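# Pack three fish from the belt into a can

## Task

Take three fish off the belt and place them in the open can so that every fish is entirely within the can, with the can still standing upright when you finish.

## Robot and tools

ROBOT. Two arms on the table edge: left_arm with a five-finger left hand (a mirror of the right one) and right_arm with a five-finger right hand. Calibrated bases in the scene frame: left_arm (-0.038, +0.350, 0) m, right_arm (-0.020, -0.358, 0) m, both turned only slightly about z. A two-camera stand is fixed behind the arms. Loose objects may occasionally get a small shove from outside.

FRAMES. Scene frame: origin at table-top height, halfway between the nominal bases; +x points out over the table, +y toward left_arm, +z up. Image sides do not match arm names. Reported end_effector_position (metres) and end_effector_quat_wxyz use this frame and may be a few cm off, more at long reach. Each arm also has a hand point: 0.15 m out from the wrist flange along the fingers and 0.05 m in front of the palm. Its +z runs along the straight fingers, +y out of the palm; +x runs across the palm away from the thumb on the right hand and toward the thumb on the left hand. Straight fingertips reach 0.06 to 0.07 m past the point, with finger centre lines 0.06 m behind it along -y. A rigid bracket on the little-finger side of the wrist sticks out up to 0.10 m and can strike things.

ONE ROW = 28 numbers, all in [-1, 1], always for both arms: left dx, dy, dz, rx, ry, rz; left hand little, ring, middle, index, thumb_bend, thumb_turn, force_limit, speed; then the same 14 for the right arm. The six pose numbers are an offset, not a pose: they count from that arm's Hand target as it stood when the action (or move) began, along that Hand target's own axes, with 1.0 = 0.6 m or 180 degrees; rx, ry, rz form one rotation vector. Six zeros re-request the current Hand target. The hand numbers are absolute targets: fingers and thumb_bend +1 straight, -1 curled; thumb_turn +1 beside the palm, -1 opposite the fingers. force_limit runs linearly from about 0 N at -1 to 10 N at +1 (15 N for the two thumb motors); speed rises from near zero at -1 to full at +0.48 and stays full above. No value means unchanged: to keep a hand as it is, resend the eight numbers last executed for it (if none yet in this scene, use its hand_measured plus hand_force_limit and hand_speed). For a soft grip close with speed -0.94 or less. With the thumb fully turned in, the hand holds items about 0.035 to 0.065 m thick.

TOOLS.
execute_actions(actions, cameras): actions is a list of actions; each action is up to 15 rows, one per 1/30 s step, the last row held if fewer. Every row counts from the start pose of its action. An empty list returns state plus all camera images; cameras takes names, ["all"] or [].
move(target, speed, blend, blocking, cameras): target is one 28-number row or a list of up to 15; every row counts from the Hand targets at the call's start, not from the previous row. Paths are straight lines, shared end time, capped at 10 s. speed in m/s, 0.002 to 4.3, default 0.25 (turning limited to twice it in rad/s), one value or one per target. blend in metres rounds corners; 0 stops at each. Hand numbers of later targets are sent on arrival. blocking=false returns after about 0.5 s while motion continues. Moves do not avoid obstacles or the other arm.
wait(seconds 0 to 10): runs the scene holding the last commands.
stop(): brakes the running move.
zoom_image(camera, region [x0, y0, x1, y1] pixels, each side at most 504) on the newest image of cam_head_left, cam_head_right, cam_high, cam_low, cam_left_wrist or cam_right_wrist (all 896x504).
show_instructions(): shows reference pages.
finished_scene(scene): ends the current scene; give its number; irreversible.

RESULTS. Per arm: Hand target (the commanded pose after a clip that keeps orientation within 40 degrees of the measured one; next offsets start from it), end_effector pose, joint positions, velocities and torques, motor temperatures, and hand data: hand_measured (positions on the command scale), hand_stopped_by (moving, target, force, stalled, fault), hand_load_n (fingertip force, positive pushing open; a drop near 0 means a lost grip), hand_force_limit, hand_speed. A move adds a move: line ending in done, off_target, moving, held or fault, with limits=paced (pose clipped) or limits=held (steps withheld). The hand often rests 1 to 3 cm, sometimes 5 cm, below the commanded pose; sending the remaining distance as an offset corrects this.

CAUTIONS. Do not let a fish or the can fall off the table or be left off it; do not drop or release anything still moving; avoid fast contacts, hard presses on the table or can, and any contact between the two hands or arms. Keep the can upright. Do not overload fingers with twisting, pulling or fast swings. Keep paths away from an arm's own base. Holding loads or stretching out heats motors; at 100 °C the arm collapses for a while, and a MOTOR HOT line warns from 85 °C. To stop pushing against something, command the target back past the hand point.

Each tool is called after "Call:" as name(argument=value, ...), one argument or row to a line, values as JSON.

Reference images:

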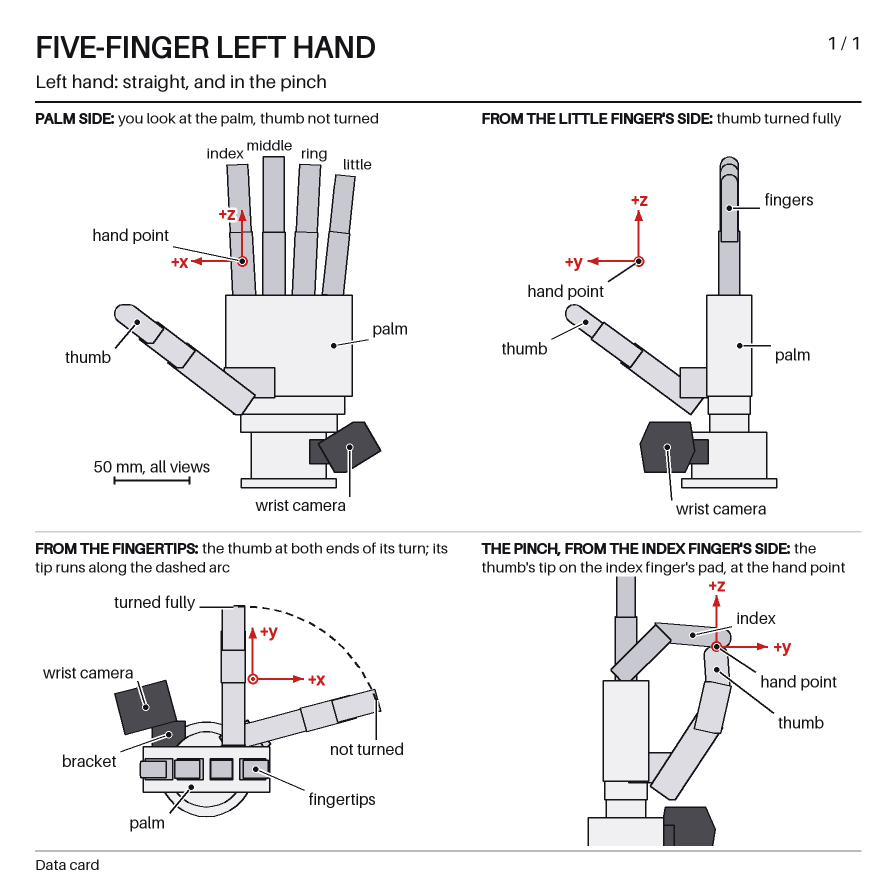

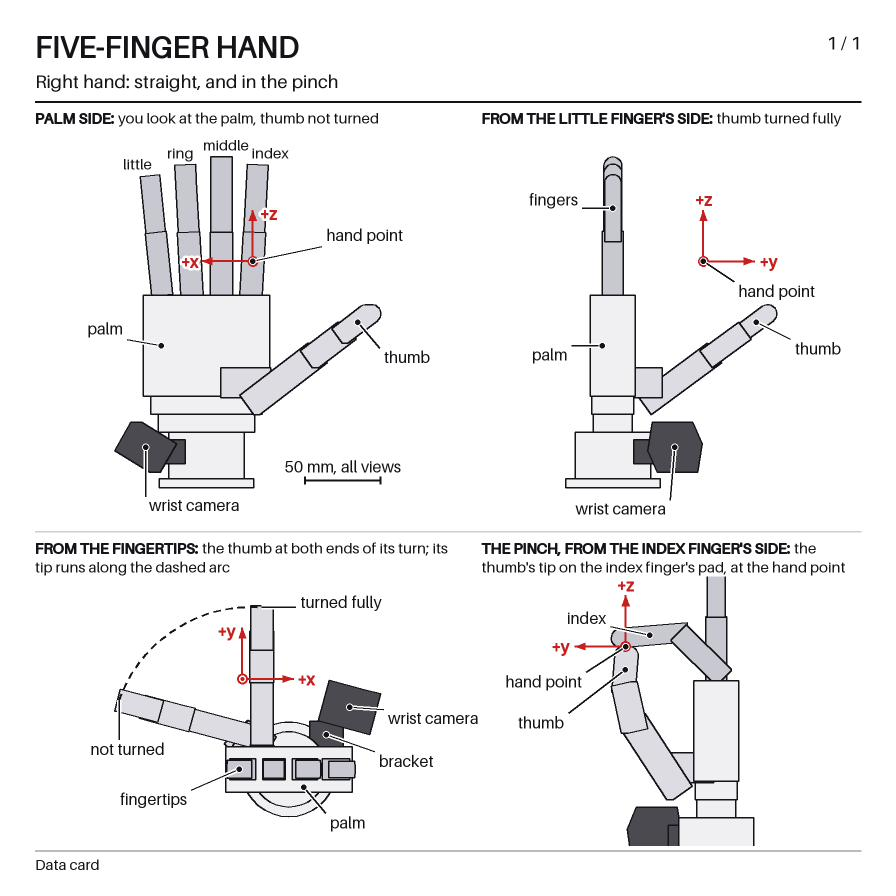

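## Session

Call:
execute_actions(
  actions=[],
)

Scene clock: 0.00 s.
left_arm: end_effector_position=(+0.2037, +0.1139, +0.2891) hand_measured=(+1.000, +1.000, +1.000, +1.000, +1.000, +1.000) hand_load_n=(+0.0, +0.0, +0.0, +0.0, +0.0, +0.0) hand_stopped_by=(target, target, target, target, target, target) hand_force_limit=0.00 hand_speed=-0.80 end_effector_quat_wxyz=(-0.030, +0.280, +0.857, -0.432) | right_arm: end_effector_position=(+0.6664, -0.1646, +0.1995) hand_measured=(+1.000, +1.000, +1.000, +1.000, +1.000, +1.000) hand_load_n=(+0.0, +0.0, +0.0, +0.0, +0.0, +0.0) hand_stopped_by=(target, target, target, target, target, target) hand_force_limit=0.00 hand_speed=-0.80 end_effector_quat_wxyz=(-0.401, +0.762, -0.497, -0.106)
Joint positions: left_arm=[-0.416 1.187 1.262 -1.58 0.895 1.734] | right_arm=[0.12 2.186 2.206 -1.184 -0.775 -0.182]
Joint velocities: within noise
Joint torques (N m): no reading
Motor temperatures (°C): left_arm=[24 28 32 24 23 22] | right_arm=[23 25 31 23 25 22]
Heat: left arm: hottest elbow 32 °C; right arm: hottest elbow 31 °C.
Hand target: left_arm +0.2085, +0.1117, +0.2970; -0.020, +0.284, +0.855, -0.433 | right_arm +0.6716, -0.1643, +0.2067; -0.407, +0.763, -0.493, -0.098
camera_calibration:
cam_left_wrist: T_world_to_cam=[[-0.641695, -0.32989, 0.692388, -0.0356646], [-0.396707, 0.915388, 0.0684762, -0.056714], [-0.656393, -0.230734, -0.718269, 0.485881], [0, 0, 0, 1]] pos_world=[0.273544, 0.152259, 0.37757]
cam_right_wrist: T_world_to_cam=[[-0.693502, -0.343115, -0.633503, 0.533251], [-0.690011, 0.0634127, 0.721016, 0.312574], [-0.207219, 0.93715, -0.28073, 0.458669], [0, 0, 0, 1]] pos_world=[0.680535, -0.266696, 0.241208]

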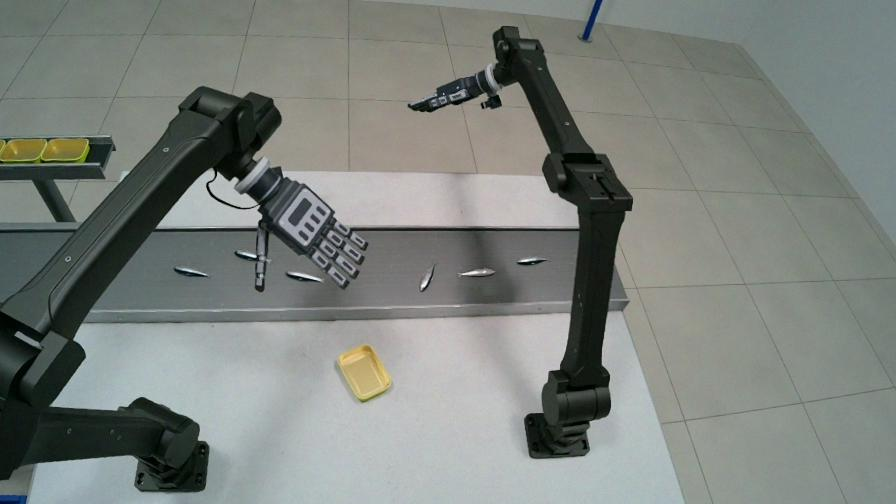

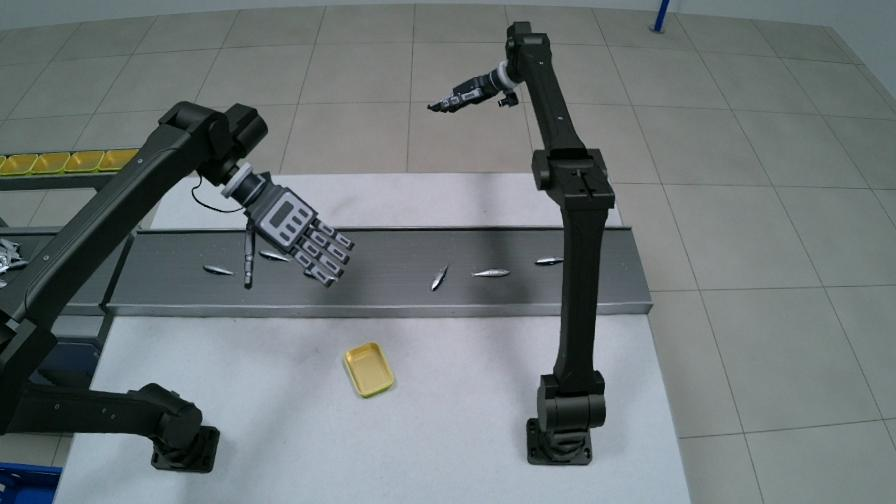

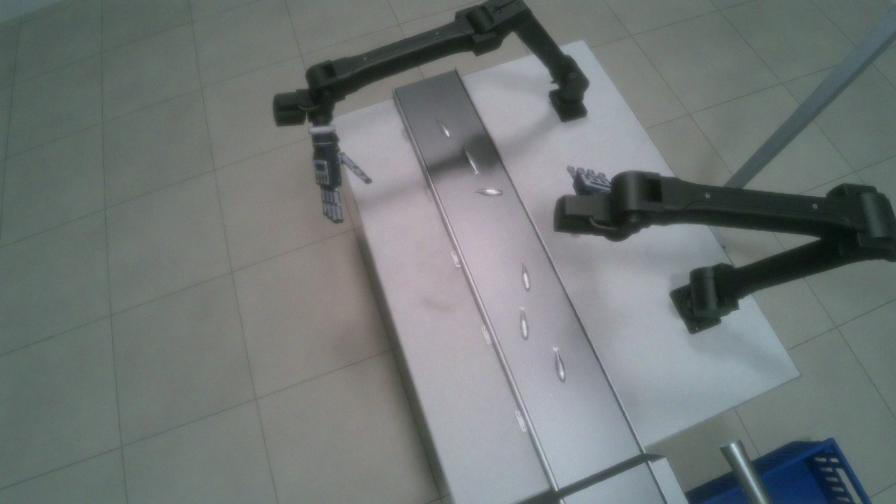

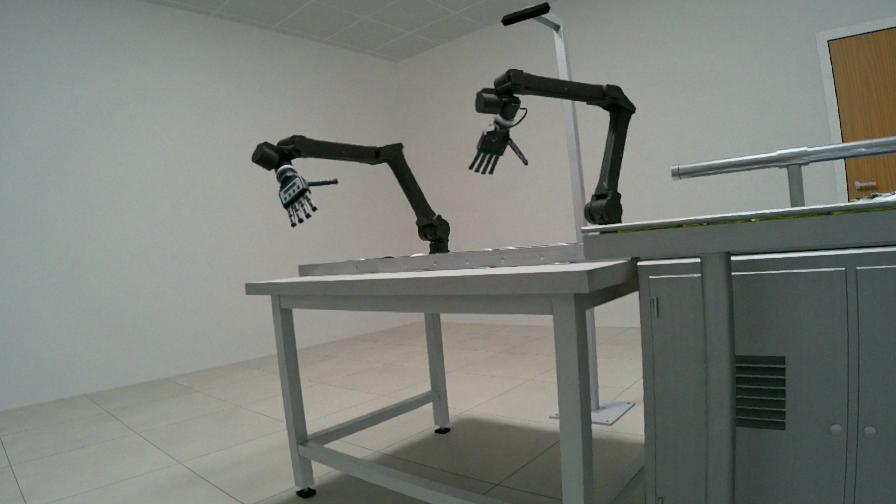

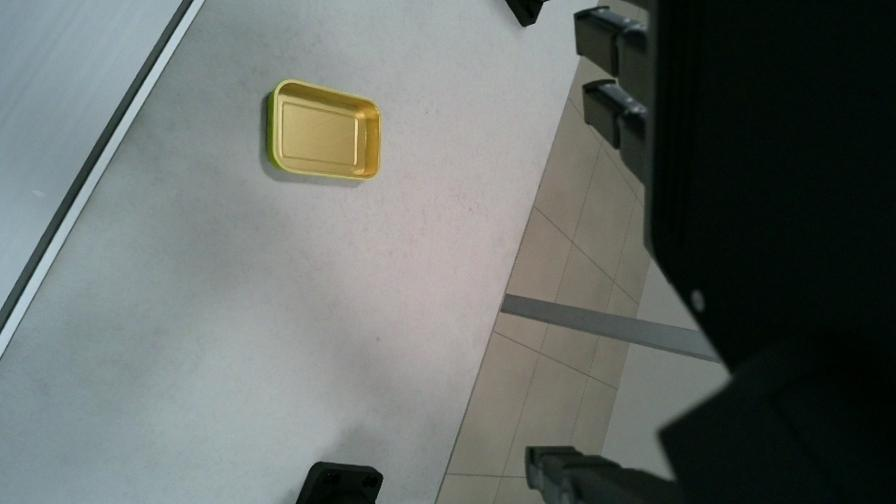

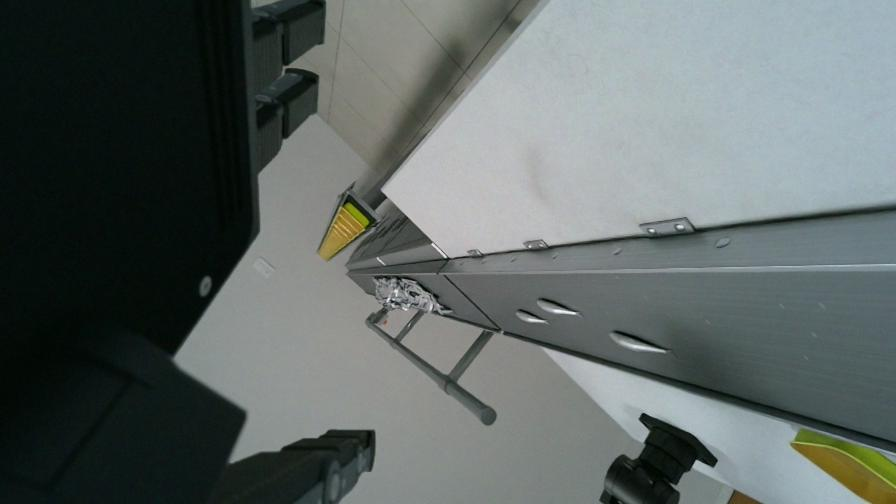

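Call:
move(
  target=[-0.1337,0.3052,0.11,-0.0824,-0.461,-0.3221,-1,-1,0.05,0.05,0.4,-1,-0.4,-0.3,-0.1203,0.5255,-0.1503,0.1368,0.2752,-0.0928,-1,-1,0.05,0.05,0.4,-1,-0.4,-0.3],
  speed=0.3,
  cameras=["all"],
)

Scene clock: 48.57 s.
left_arm: end_effector_position=(+0.3441, +0.1137, +0.1411) hand_measured=(-1.000, -1.000, +0.050, +0.050, +0.400, -1.000) hand_load_n=(+0.5, +0.0, +0.0, -0.5, +0.0, +0.0) hand_stopped_by=(target, target, target, target, target, target) hand_force_limit=-0.40 hand_speed=-0.30 end_effector_quat_wxyz=(+0.371, -0.471, +0.722, -0.345) | right_arm: end_effector_position=(+0.3513, -0.2442, +0.1360) hand_measured=(-1.000, -1.000, +0.050, +0.050, +0.400, -1.000) hand_load_n=(+0.0, +0.0, +0.0, +0.0, +0.0, +0.0) hand_stopped_by=(target, target, target, target, target, target) hand_force_limit=-0.40 hand_speed=-0.30 end_effector_quat_wxyz=(-0.311, +0.699, -0.515, +0.387)
Joint positions: left_arm=[-0.648 1.104 0.653 -0.113 -0.431 -0.014] | right_arm=[0.435 0.89 0.523 -0.191 0.289 -0.083]
Joint torques (N m): left_arm=[0.26 -6.42 8.2 1.95 -0.29 -0.02] | right_arm=[0.38 -3.25 9.85 2.59 0.33 0.19]
Motor temperatures (°C): left_arm=[24 29 41 24 24 22] | right_arm=[23 31 41 23 25 22]
Heat: left arm: hottest elbow 41 °C; right arm: hottest elbow 41 °C.
Hand target: left_arm +0.3431, +0.1080, +0.1351; +0.368, -0.470, +0.723, -0.346 | right_arm +0.3509, -0.2381, +0.1399; -0.323, +0.694, -0.514, +0.388
Off the commanded pose: left_arm 0.008 m, 0 deg | right_arm 0.007 m, 1 deg.
move: done
camera_calibration:
cam_left_wrist: T_world_to_cam=[[0.33848, -0.533746, 0.774949, -0.168841], [-0.811306, -0.58273, -0.0469958, 0.338618], [0.47667, -0.612813, -0.630274, 0.112708], [0, 0, 0, 1]] pos_world=[0.278148, 0.176274, 0.217794]
cam_right_wrist: T_world_to_cam=[[-0.415964, -0.508594, -0.753861, 0.125596], [-0.740515, 0.670609, -0.0438283, 0.415946], [0.527837, 0.540014, -0.655571, 0.145973], [0, 0, 0, 1]] pos_world=[0.283208, -0.293887, 0.208608]

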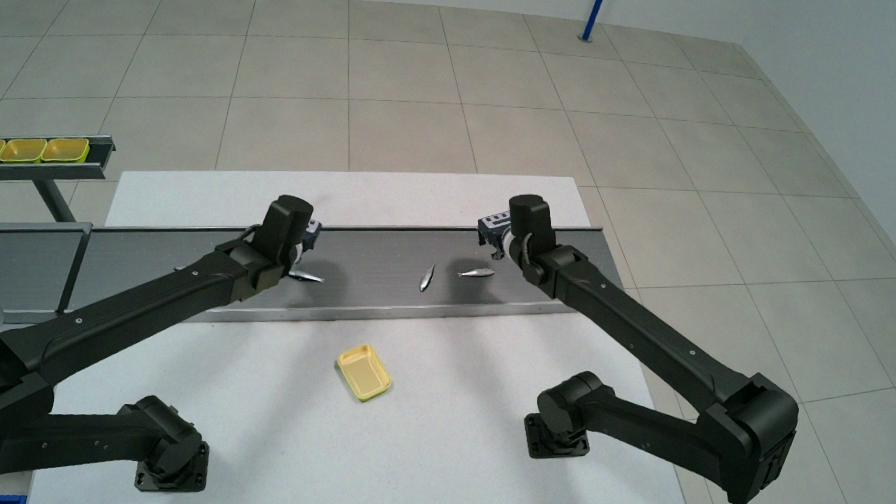

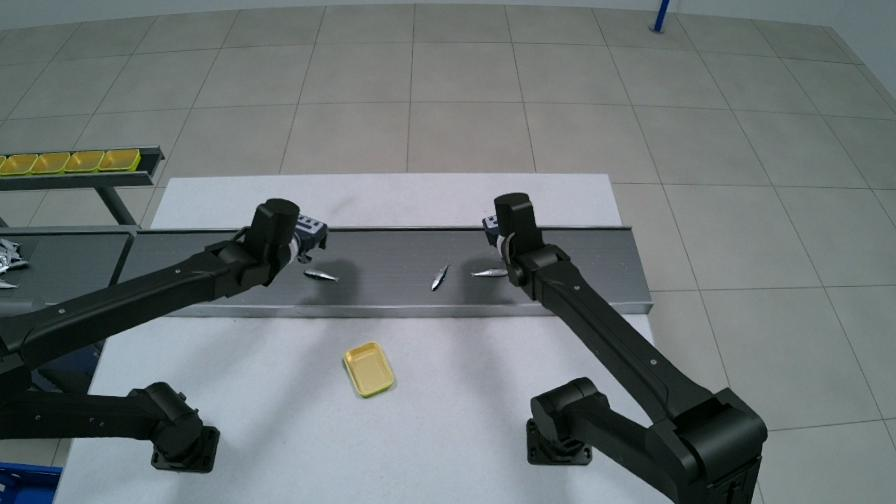

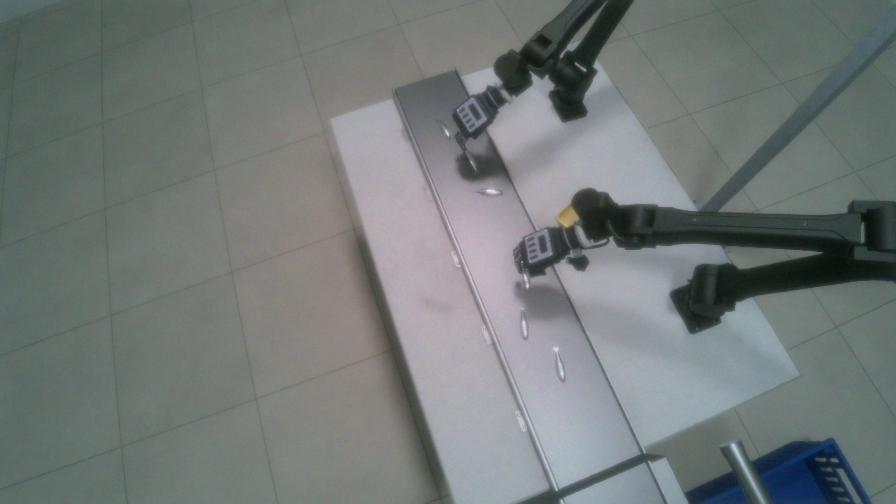

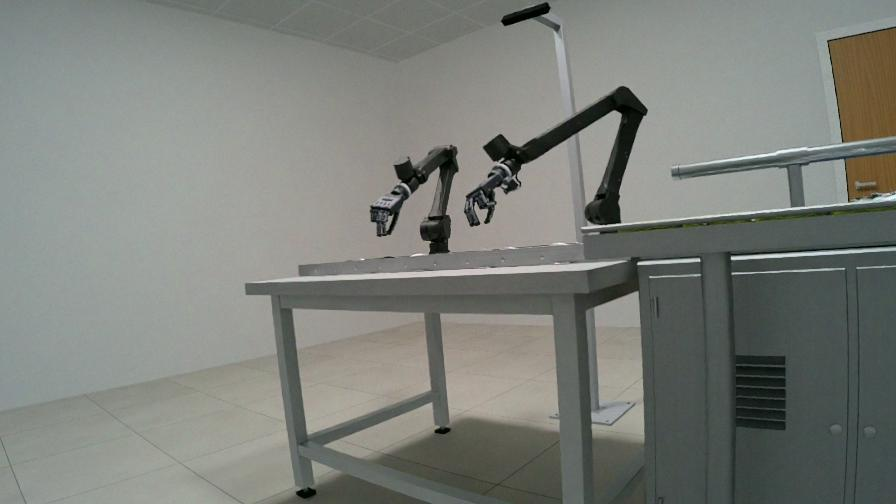

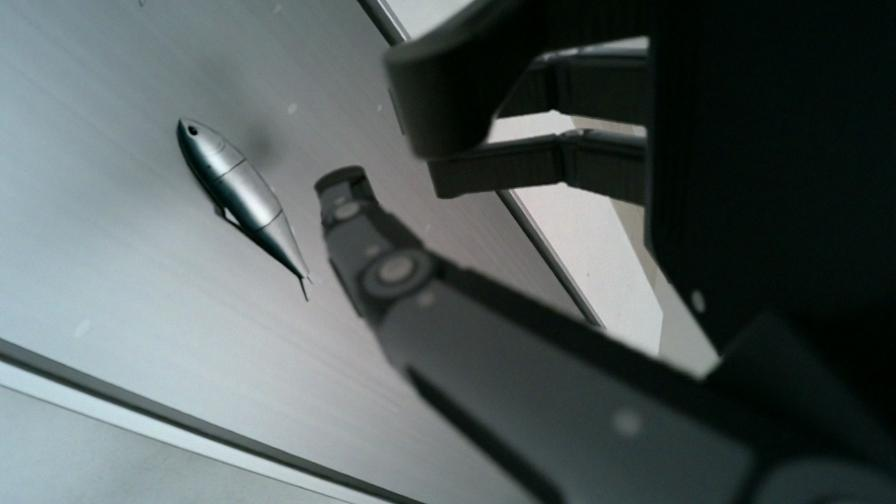

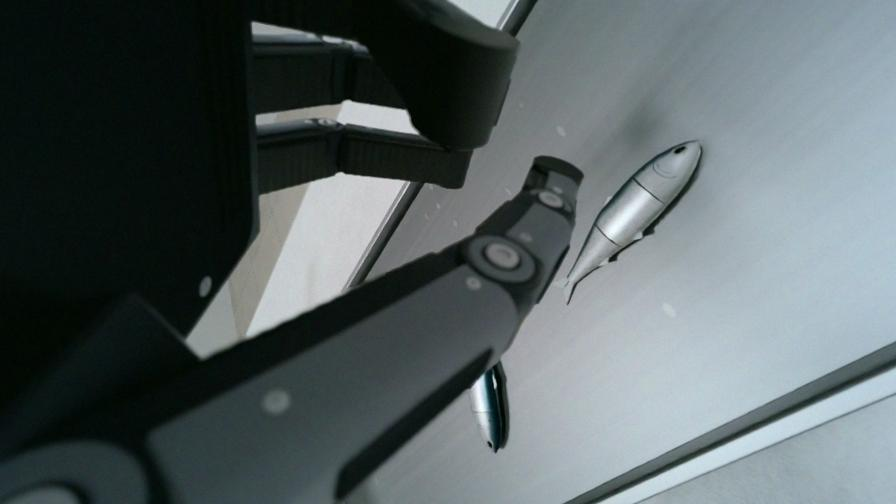

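Call:
move(
  target=[0.0092,0.1012,0.0563,-0.0027,-0.0108,-0.0062,-1,-1,0.05,0.05,0.4,-1,-0.4,-0.3,-0.0118,0.1057,0.0637,-0.0035,0.0141,0.0082,-1,-1,0.05,0.05,0.4,-1,-0.4,-0.3],
  speed=0.12,
  cameras=["cam_left_wrist","cam_right_wrist"],
)

Scene clock: 65.50 s.
left_arm: end_effector_position=(+0.3467, +0.1166, +0.0751) hand_measured=(-1.000, -1.000, +0.050, +0.050, +0.400, -1.000) hand_load_n=(+0.0, +0.0, +0.0, +0.0, +0.0, +0.0) hand_stopped_by=(target, target, target, target, target, target) hand_force_limit=-0.40 hand_speed=-0.30 end_effector_quat_wxyz=(+0.377, -0.482, +0.713, -0.342) | right_arm: end_effector_position=(+0.3538, -0.2500, +0.0690) hand_measured=(-1.000, -1.000, +0.050, +0.050, +0.400, -1.000) hand_load_n=(+0.0, +0.0, +0.0, +0.5, +0.0, +0.0) hand_stopped_by=(target, target, target, target, target, target) hand_force_limit=-0.40 hand_speed=-0.30 end_effector_quat_wxyz=(-0.309, +0.682, -0.529, +0.399)
Joint positions: left_arm=[-0.648 1.242 0.546 0.13 -0.457 -0.033] | right_arm=[0.435 1.034 0.386 0.102 0.329 -0.058]
Joint torques (N m): left_arm=[1.32 -7.18 6.63 2.15 -0.3 -0.02] | right_arm=[0.26 -2.14 8.75 2.89 0.33 0.2]
Heat: left arm: hottest elbow 40 °C; right arm: hottest elbow 41 °C.
Hand target: left_arm +0.3448, +0.1168, +0.0661; +0.375, -0.485, +0.714, -0.339 | right_arm +0.3537, -0.2461, +0.0660; -0.312, +0.680, -0.532, +0.397
Off the commanded pose: left_arm 0.009 m, 1 deg | right_arm 0.005 m, 1 deg.
move: done
camera_calibration:
cam_left_wrist: T_world_to_cam=[[0.351092, -0.519418, 0.779063, -0.1233], [-0.792549, -0.607906, -0.0481344, 0.335835], [0.498599, -0.600546, -0.625095, 0.0623188], [0, 0, 0, 1]] pos_world=[0.278383, 0.177537, 0.151179]
cam_right_wrist: T_world_to_cam=[[-0.425319, -0.483857, -0.764844, 0.0835201], [-0.707316, 0.704936, -0.0526295, 0.416258], [0.564631, 0.518602, -0.642062, 0.0845149], [0, 0, 0, 1]] pos_world=[0.282229, -0.296853, 0.140051]
Images, in order (width x height): cam_left_wrist 896x504, cam_right_wrist 896x504.

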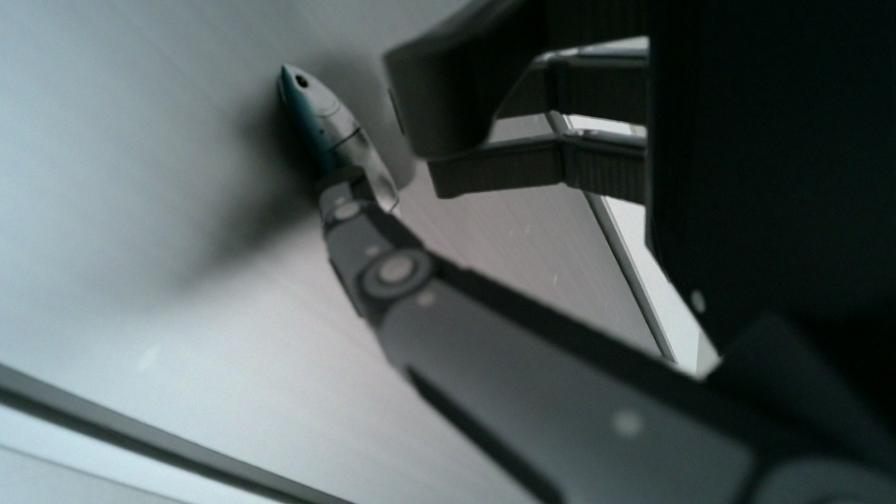

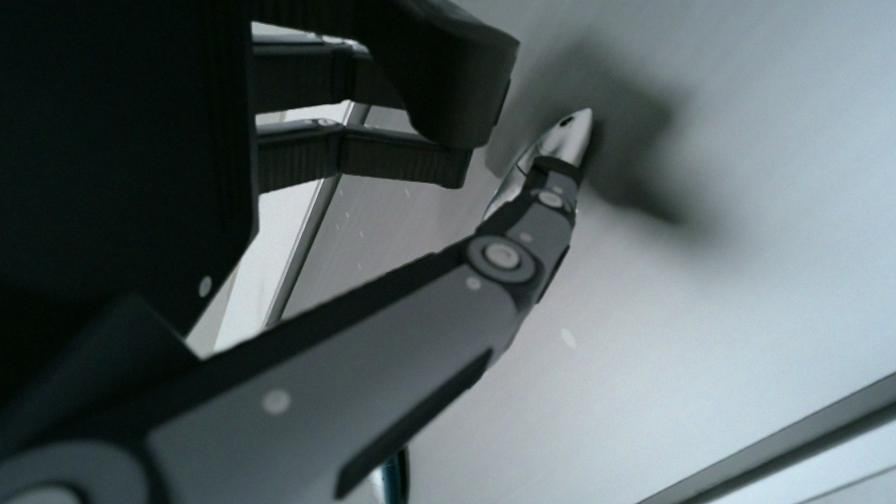

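Call:
move(
  target=[0.0036,0.0184,0.0078,0,0,0,-1,-1,0.05,0.05,0.4,-1,-0.4,-0.3,-0.0222,0.0197,0.0076,0,0,0,-1,-1,0.05,0.05,0.4,-1,-0.4,-0.3],
  speed=0.05,
  cameras=["cam_left_wrist","cam_right_wrist"],
)

Scene clock: 82.90 s.
left_arm: end_effector_position=(+0.3464, +0.1171, +0.0642) hand_measured=(-1.000, -1.000, +0.050, +0.050, +0.400, -1.000) hand_load_n=(+0.0, +0.0, +0.0, +0.0, +0.0, +0.0) hand_stopped_by=(target, target, target, target, target, target) hand_force_limit=-0.40 hand_speed=-0.30 end_effector_quat_wxyz=(+0.378, -0.482, +0.712, -0.343) | right_arm: end_effector_position=(+0.3533, -0.2415, +0.0566) hand_measured=(-1.000, -1.000, +0.050, +0.050, +0.400, -1.000) hand_load_n=(+0.0, +0.0, +0.0, +0.0, +0.0, +0.0) hand_stopped_by=(target, target, target, target, target, target) hand_force_limit=-0.40 hand_speed=-0.30 end_effector_quat_wxyz=(-0.310, +0.679, -0.531, +0.402)
Joint positions: left_arm=[-0.648 1.268 0.528 0.178 -0.458 -0.034] | right_arm=[0.47 1.082 0.37 0.166 0.365 -0.036]
Joint torques (N m): left_arm=[1.26 -6.95 6.6 2 -0.34 0.02] | right_arm=[0.26 -2.02 8.02 2.35 0.33 0.2]
Heat: left arm: hottest elbow 39 °C; right arm: hottest elbow 43 °C.
Hand target: left_arm +0.3434, +0.1176, +0.0539; +0.375, -0.485, +0.714, -0.338 | right_arm +0.3505, -0.2360, +0.0510; -0.312, +0.680, -0.532, +0.397
Off the commanded pose: left_arm 0.011 m, 1 deg | right_arm 0.008 m, 1 deg.
move: off_target (left_arm)
camera_calibration:
cam_left_wrist: T_world_to_cam=[[0.349954, -0.517474, 0.780867, -0.114488], [-0.791606, -0.609075, -0.0488625, 0.33525], [0.500892, -0.601039, -0.622784, 0.055061], [0, 0, 0, 1]] pos_world=[0.277872, 0.178042, 0.140072]
cam_right_wrist: T_world_to_cam=[[-0.423622, -0.479855, -0.768299, 0.0784923], [-0.702493, 0.7095, -0.055793, 0.408843], [0.571881, 0.51609, -0.637654, 0.0690798], [0, 0, 0, 1]] pos_world=[0.280955, -0.28806, 0.127165]
Images, in order (width x height): cam_left_wrist 896x504, cam_right_wrist 896x504.

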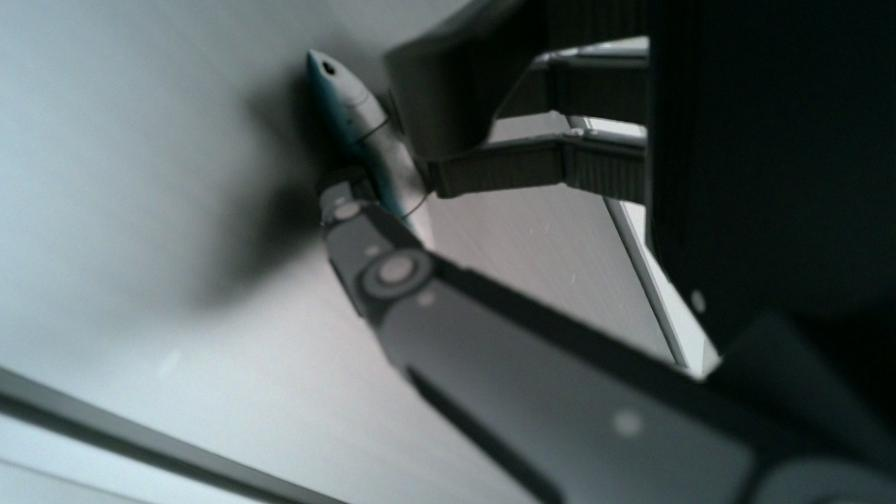

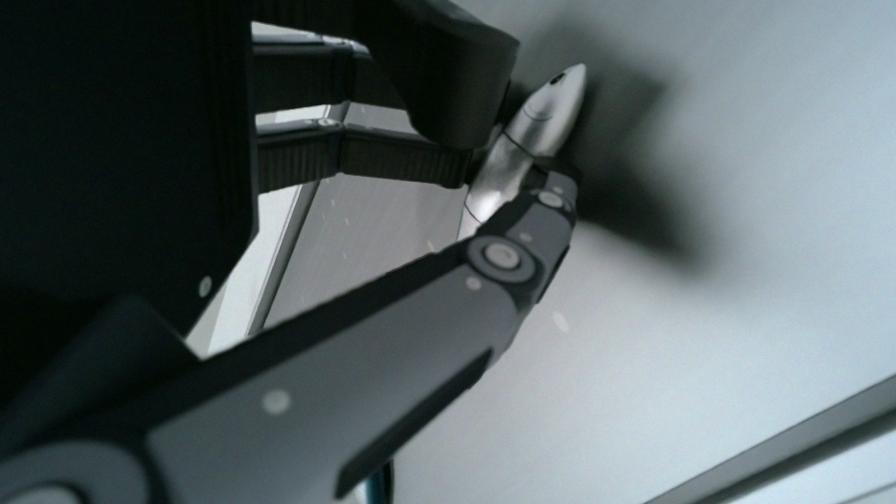

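Call:
move(
  target=[0,0,0,0,0,0,-1,-1,-0.45,-0.25,0.4,-1,-0.4,-0.92,0,0,0,0,0,0,-1,-1,-0.45,-0.25,0.4,-1,-0.4,-0.92],
  speed=0.05,
  cameras=["cam_left_wrist","cam_right_wrist"],
)

Scene clock: 89.07 s.
left_arm: end_effector_position=(+0.3466, +0.1170, +0.0645) hand_measured=(-1.000, -1.000, -0.180, -0.240, +0.402, -1.000) hand_load_n=(+0.0, +0.0, +1.0, +2.5, +6.0, -0.5) hand_stopped_by=(target, target, force, force, target, target) hand_force_limit=-0.40 hand_speed=-0.92 end_effector_quat_wxyz=(+0.378, -0.482, +0.711, -0.344) | right_arm: end_effector_position=(+0.3535, -0.2408, +0.0564) hand_measured=(-1.000, -1.000, -0.158, -0.250, +0.402, -1.000) hand_load_n=(+0.0, +0.5, +0.5, +2.0, +3.0, -0.5) hand_stopped_by=(target, target, force, moving, target, target) hand_force_limit=-0.40 hand_speed=-0.92 end_effector_quat_wxyz=(-0.311, +0.678, -0.531, +0.401)
Joint positions: left_arm=[-0.648 1.268 0.528 0.179 -0.458 -0.034] | right_arm=[0.472 1.085 0.37 0.169 0.366 -0.034]
Joint torques (N m): left_arm=[0.26 -6.95 6.45 1.88 -0.28 0.02] | right_arm=[0.21 -2.32 8.08 2.41 0.31 0.2]
Heat: left arm: no reading; right arm: no reading.
Hand target: left_arm +0.3433, +0.1177, +0.0538; +0.375, -0.485, +0.714, -0.338 | right_arm +0.3505, -0.2360, +0.0510; -0.312, +0.680, -0.532, +0.397
Off the commanded pose: left_arm 0.011 m, 1 deg | right_arm 0.008 m, 1 deg.
NO CONTROL: MOTORS OFF. The power of the arms went off during this call, through no command of yours: the arms are limp. The readings of the arms here are old: from when control was lost, or earlier. Any pictures here may show the arms still falling. What the arms strike, push or drop without control can cost score or fail the task. If the arms hit each other without control, that can cost score but does not end the scene. A move or wait that this ends or prevents says "fault": that word means this event, not a fault of the arms. Your reply's later calls are not run. The arms run no command until a result says that a person gave control back. To wait, call execute_actions with no actions, or call wait with any seconds it accepts: either call returns when control is back, or after at most 30 seconds. The wait itself costs no score and uses none of the scene's actions.
move: fault (left_arm, right_arm)
camera_calibration:
cam_left_wrist: T_world_to_cam=[[0.349226, -0.516447, 0.781872, -0.114767], [-0.791225, -0.609542, -0.0492144, 0.335297], [0.502, -0.60145, -0.621493, 0.0545996], [0, 0, 0, 1]] pos_world=[0.277966, 0.177945, 0.140168]
cam_right_wrist: T_world_to_cam=[[-0.422869, -0.478904, -0.769307, 0.0787524], [-0.702535, 0.709482, -0.0554953, 0.408503], [0.572386, 0.516998, -0.636465, 0.0683683], [0, 0, 0, 1]] pos_world=[0.281157, -0.287457, 0.126769]
Images, in order (width x height): cam_left_wrist 896x504, cam_right_wrist 896x504.

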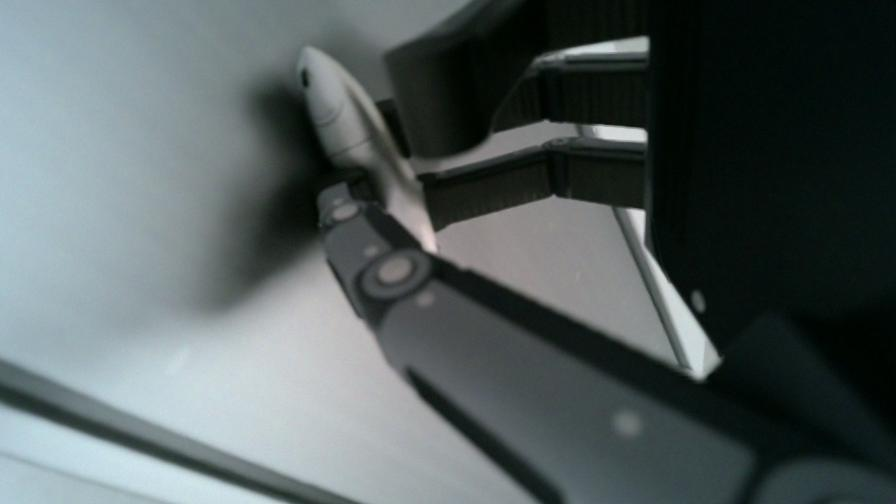

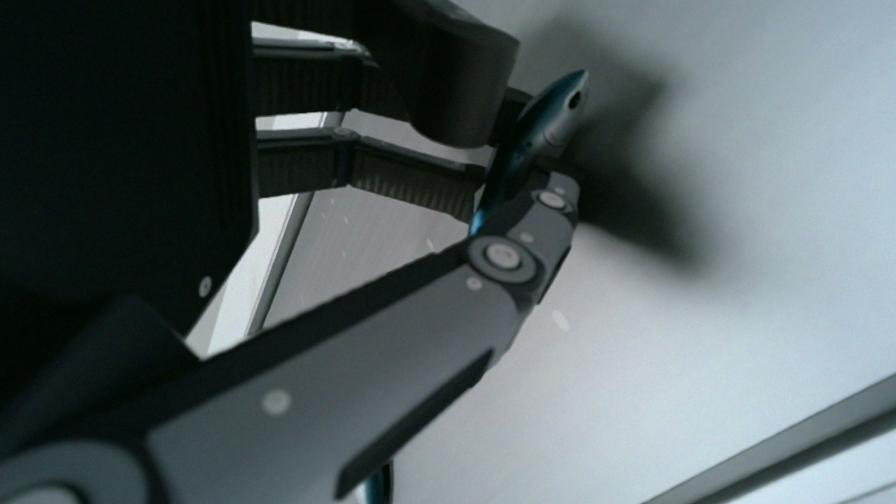

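Call:
wait(
  seconds=10,
  cameras=["all"],
)

Scene clock: 121.10 s.
left_arm: end_effector_position=(+0.3466, +0.1170, +0.0645) hand_measured=(-1.000, -1.000, -0.180, -0.240, +0.402, -1.000) hand_load_n=(+0.0, +0.0, +1.0, +2.5, +6.0, -0.5) hand_stopped_by=(target, target, force, force, target, target) hand_force_limit=-0.40 hand_speed=-0.92 end_effector_quat_wxyz=(+0.378, -0.482, +0.711, -0.344) | right_arm: end_effector_position=(+0.3535, -0.2408, +0.0564) hand_measured=(-1.000, -1.000, -0.158, -0.250, +0.402, -1.000) hand_load_n=(+0.0, +0.5, +0.5, +2.0, +3.0, -0.5) hand_stopped_by=(target, target, force, moving, target, target) hand_force_limit=-0.40 hand_speed=-0.92 end_effector_quat_wxyz=(-0.311, +0.678, -0.531, +0.401)
Joint positions: left_arm=[-0.648 1.268 0.528 0.179 -0.458 -0.034] | right_arm=[0.472 1.085 0.37 0.169 0.366 -0.034]
Joint torques (N m): left_arm=[0.26 -6.95 6.45 1.88 -0.28 0.02] | right_arm=[0.21 -2.32 8.08 2.41 0.31 0.2]
Heat: left arm: no reading; right arm: no reading.
Hand target: left_arm +0.3433, +0.1177, +0.0538; +0.375, -0.485, +0.714, -0.338 | right_arm +0.3505, -0.2360, +0.0510; -0.312, +0.680, -0.532, +0.397
Off the commanded pose: left_arm 0.011 m, 1 deg | right_arm 0.008 m, 1 deg.
NO CONTROL, STILL: no person has given control back yet. The readings of the arms here are still the old ones. Call execute_actions with no actions, or call wait, again.
wait: 0.00 of 10 s (a fault stop came first)
camera_calibration:
cam_left_wrist: T_world_to_cam=[[0.349226, -0.516447, 0.781872, -0.114767], [-0.791225, -0.609542, -0.0492144, 0.335297], [0.502, -0.60145, -0.621493, 0.0545996], [0, 0, 0, 1]] pos_world=[0.277966, 0.177945, 0.140168]
cam_right_wrist: T_world_to_cam=[[-0.422869, -0.478904, -0.769307, 0.0787524], [-0.702535, 0.709482, -0.0554953, 0.408503], [0.572386, 0.516998, -0.636465, 0.0683683], [0, 0, 0, 1]] pos_world=[0.281157, -0.287457, 0.126769]

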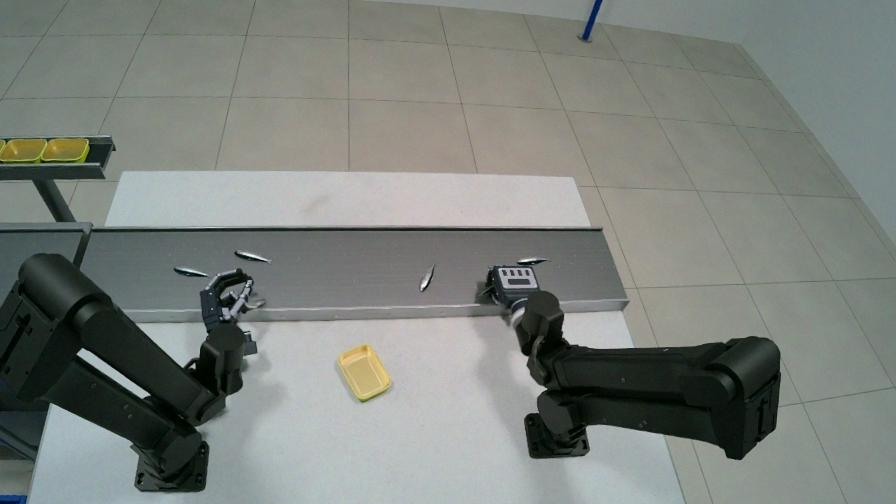

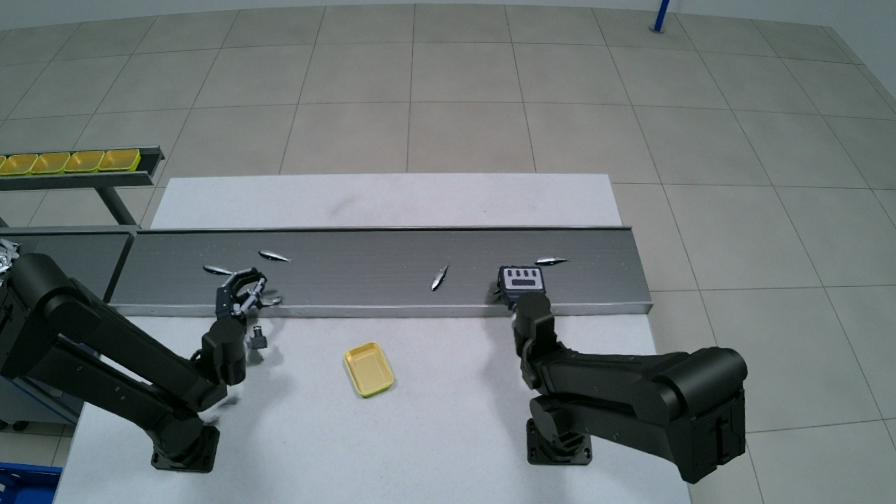

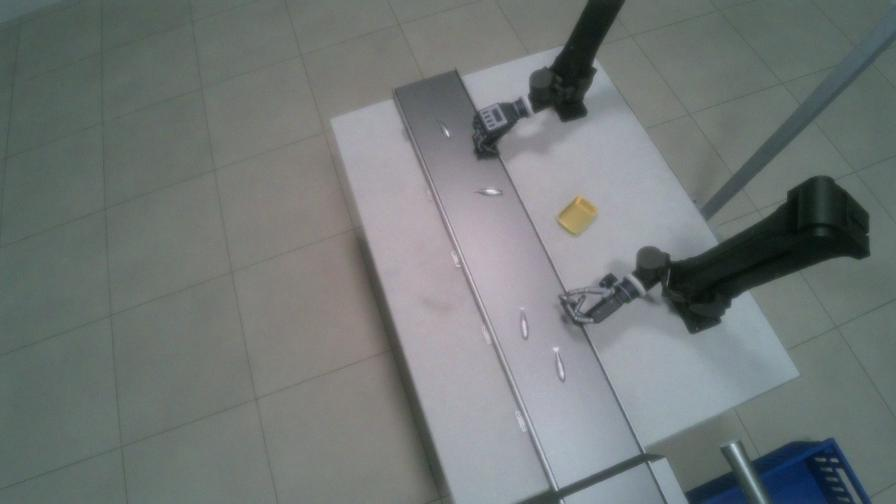

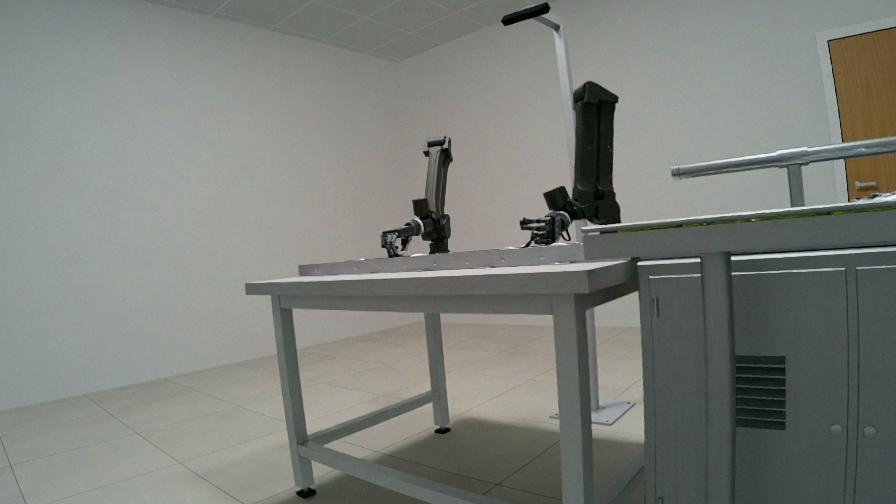

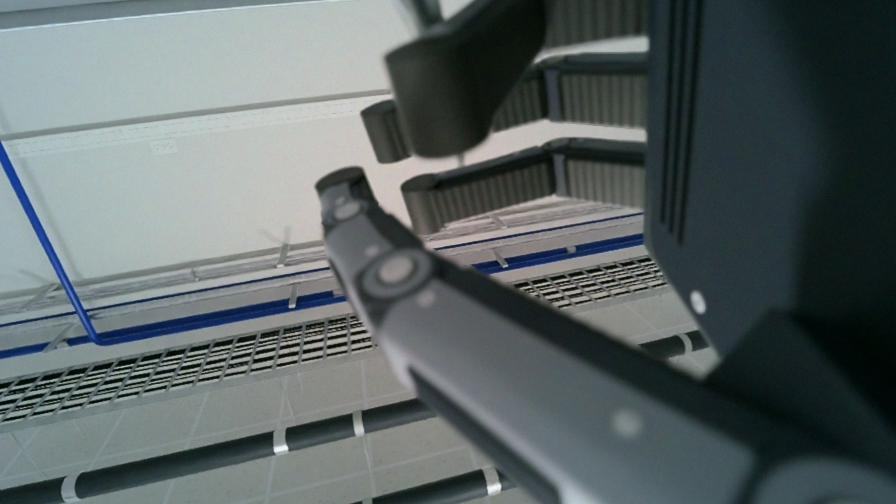

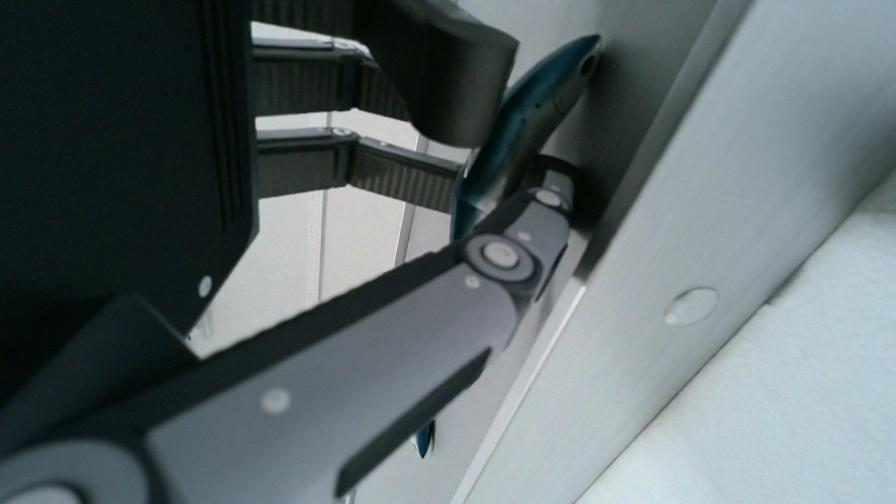

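Call:
wait(
  seconds=10,
  cameras=["cam_head_left"],
)

Scene clock: 154.80 s.
left_arm: end_effector_position=(+0.2962, +0.2440, +0.1199) hand_measured=(-1.000, -1.000, -0.180, -0.240, +0.400, -1.000) hand_load_n=(-0.5, +0.0, +0.0, +0.0, +0.0, +0.0) hand_stopped_by=(target, target, force, force, target, target) hand_force_limit=-0.40 hand_speed=-0.92 end_effector_quat_wxyz=(-0.027, +0.754, +0.158, +0.637) | right_arm: end_effector_position=(+0.3072, -0.2615, +0.0539) hand_measured=(-1.000, -1.000, -0.158, -0.250, +0.398, -1.000) hand_load_n=(+0.0, +0.0, +0.0, +0.0, -5.0, -0.5) hand_stopped_by=(target, target, force, target, target, target) hand_force_limit=-0.40 hand_speed=-0.92 end_effector_quat_wxyz=(-0.458, +0.538, -0.549, +0.446)
Joint positions: left_arm=[-0.646 1.413 0.012 1.099 -0.894 -1.973] | right_arm=[0.472 1.07 0.014 0.856 0.406 0.103]
Joint torques (N m): left_arm=[1.26 -0.38 0.21 -0.34 0.04 0.06] | right_arm=[-0.91 0.79 0.29 0.36 0.08 0.08]
Motor temperatures (°C): left_arm=[24 28 34 24 23 22] | right_arm=[23 26 34 23 25 22]
Heat: left arm: hottest elbow 34 °C; right arm: hottest elbow 34 °C.
Hand target: left_arm +0.2962, +0.2440, +0.1199; -0.027, +0.754, +0.158, +0.637 (not the last commanded pose) | right_arm +0.3083, -0.2610, +0.0552; -0.459, +0.537, -0.549, +0.446 (not the last commanded pose)
Off the commanded pose: left_arm 0.150 m, 123 deg | right_arm 0.050 m, 24 deg.
CONTROL GIVEN BACK BY A PERSON. The power is on again. The arms hold where they came to rest, not your last command. The arms may rest on the table, on a part, on each other or against the robot's own body, stand at a joint limit or lie folded up, and parts may have moved. Move slowly at first; if an arm does not follow, try another direction. If the arms lie or press on each other, first move them apart, starting from their current pose. A hard hit or press between them can end the scene. Commands run again from your next reply on.
wait: 0.00 of 10 s (a fault stop came first)
Images, in order (width x height): cam_head_left 896x504.

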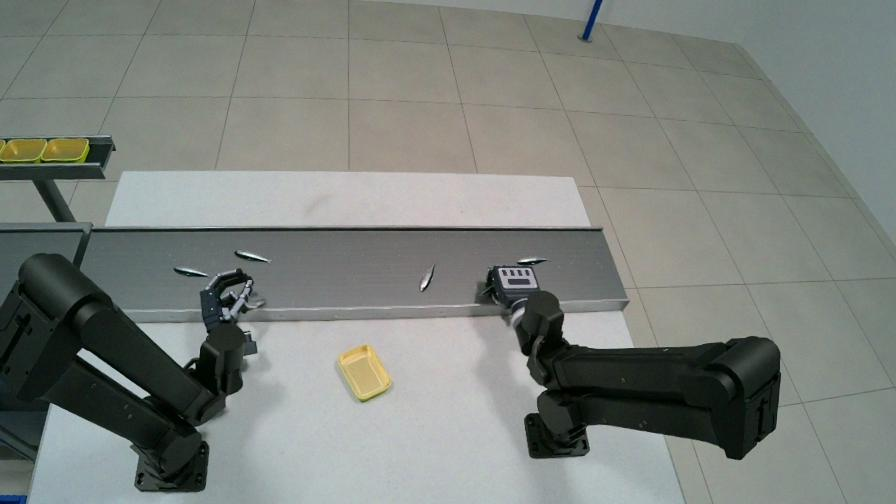

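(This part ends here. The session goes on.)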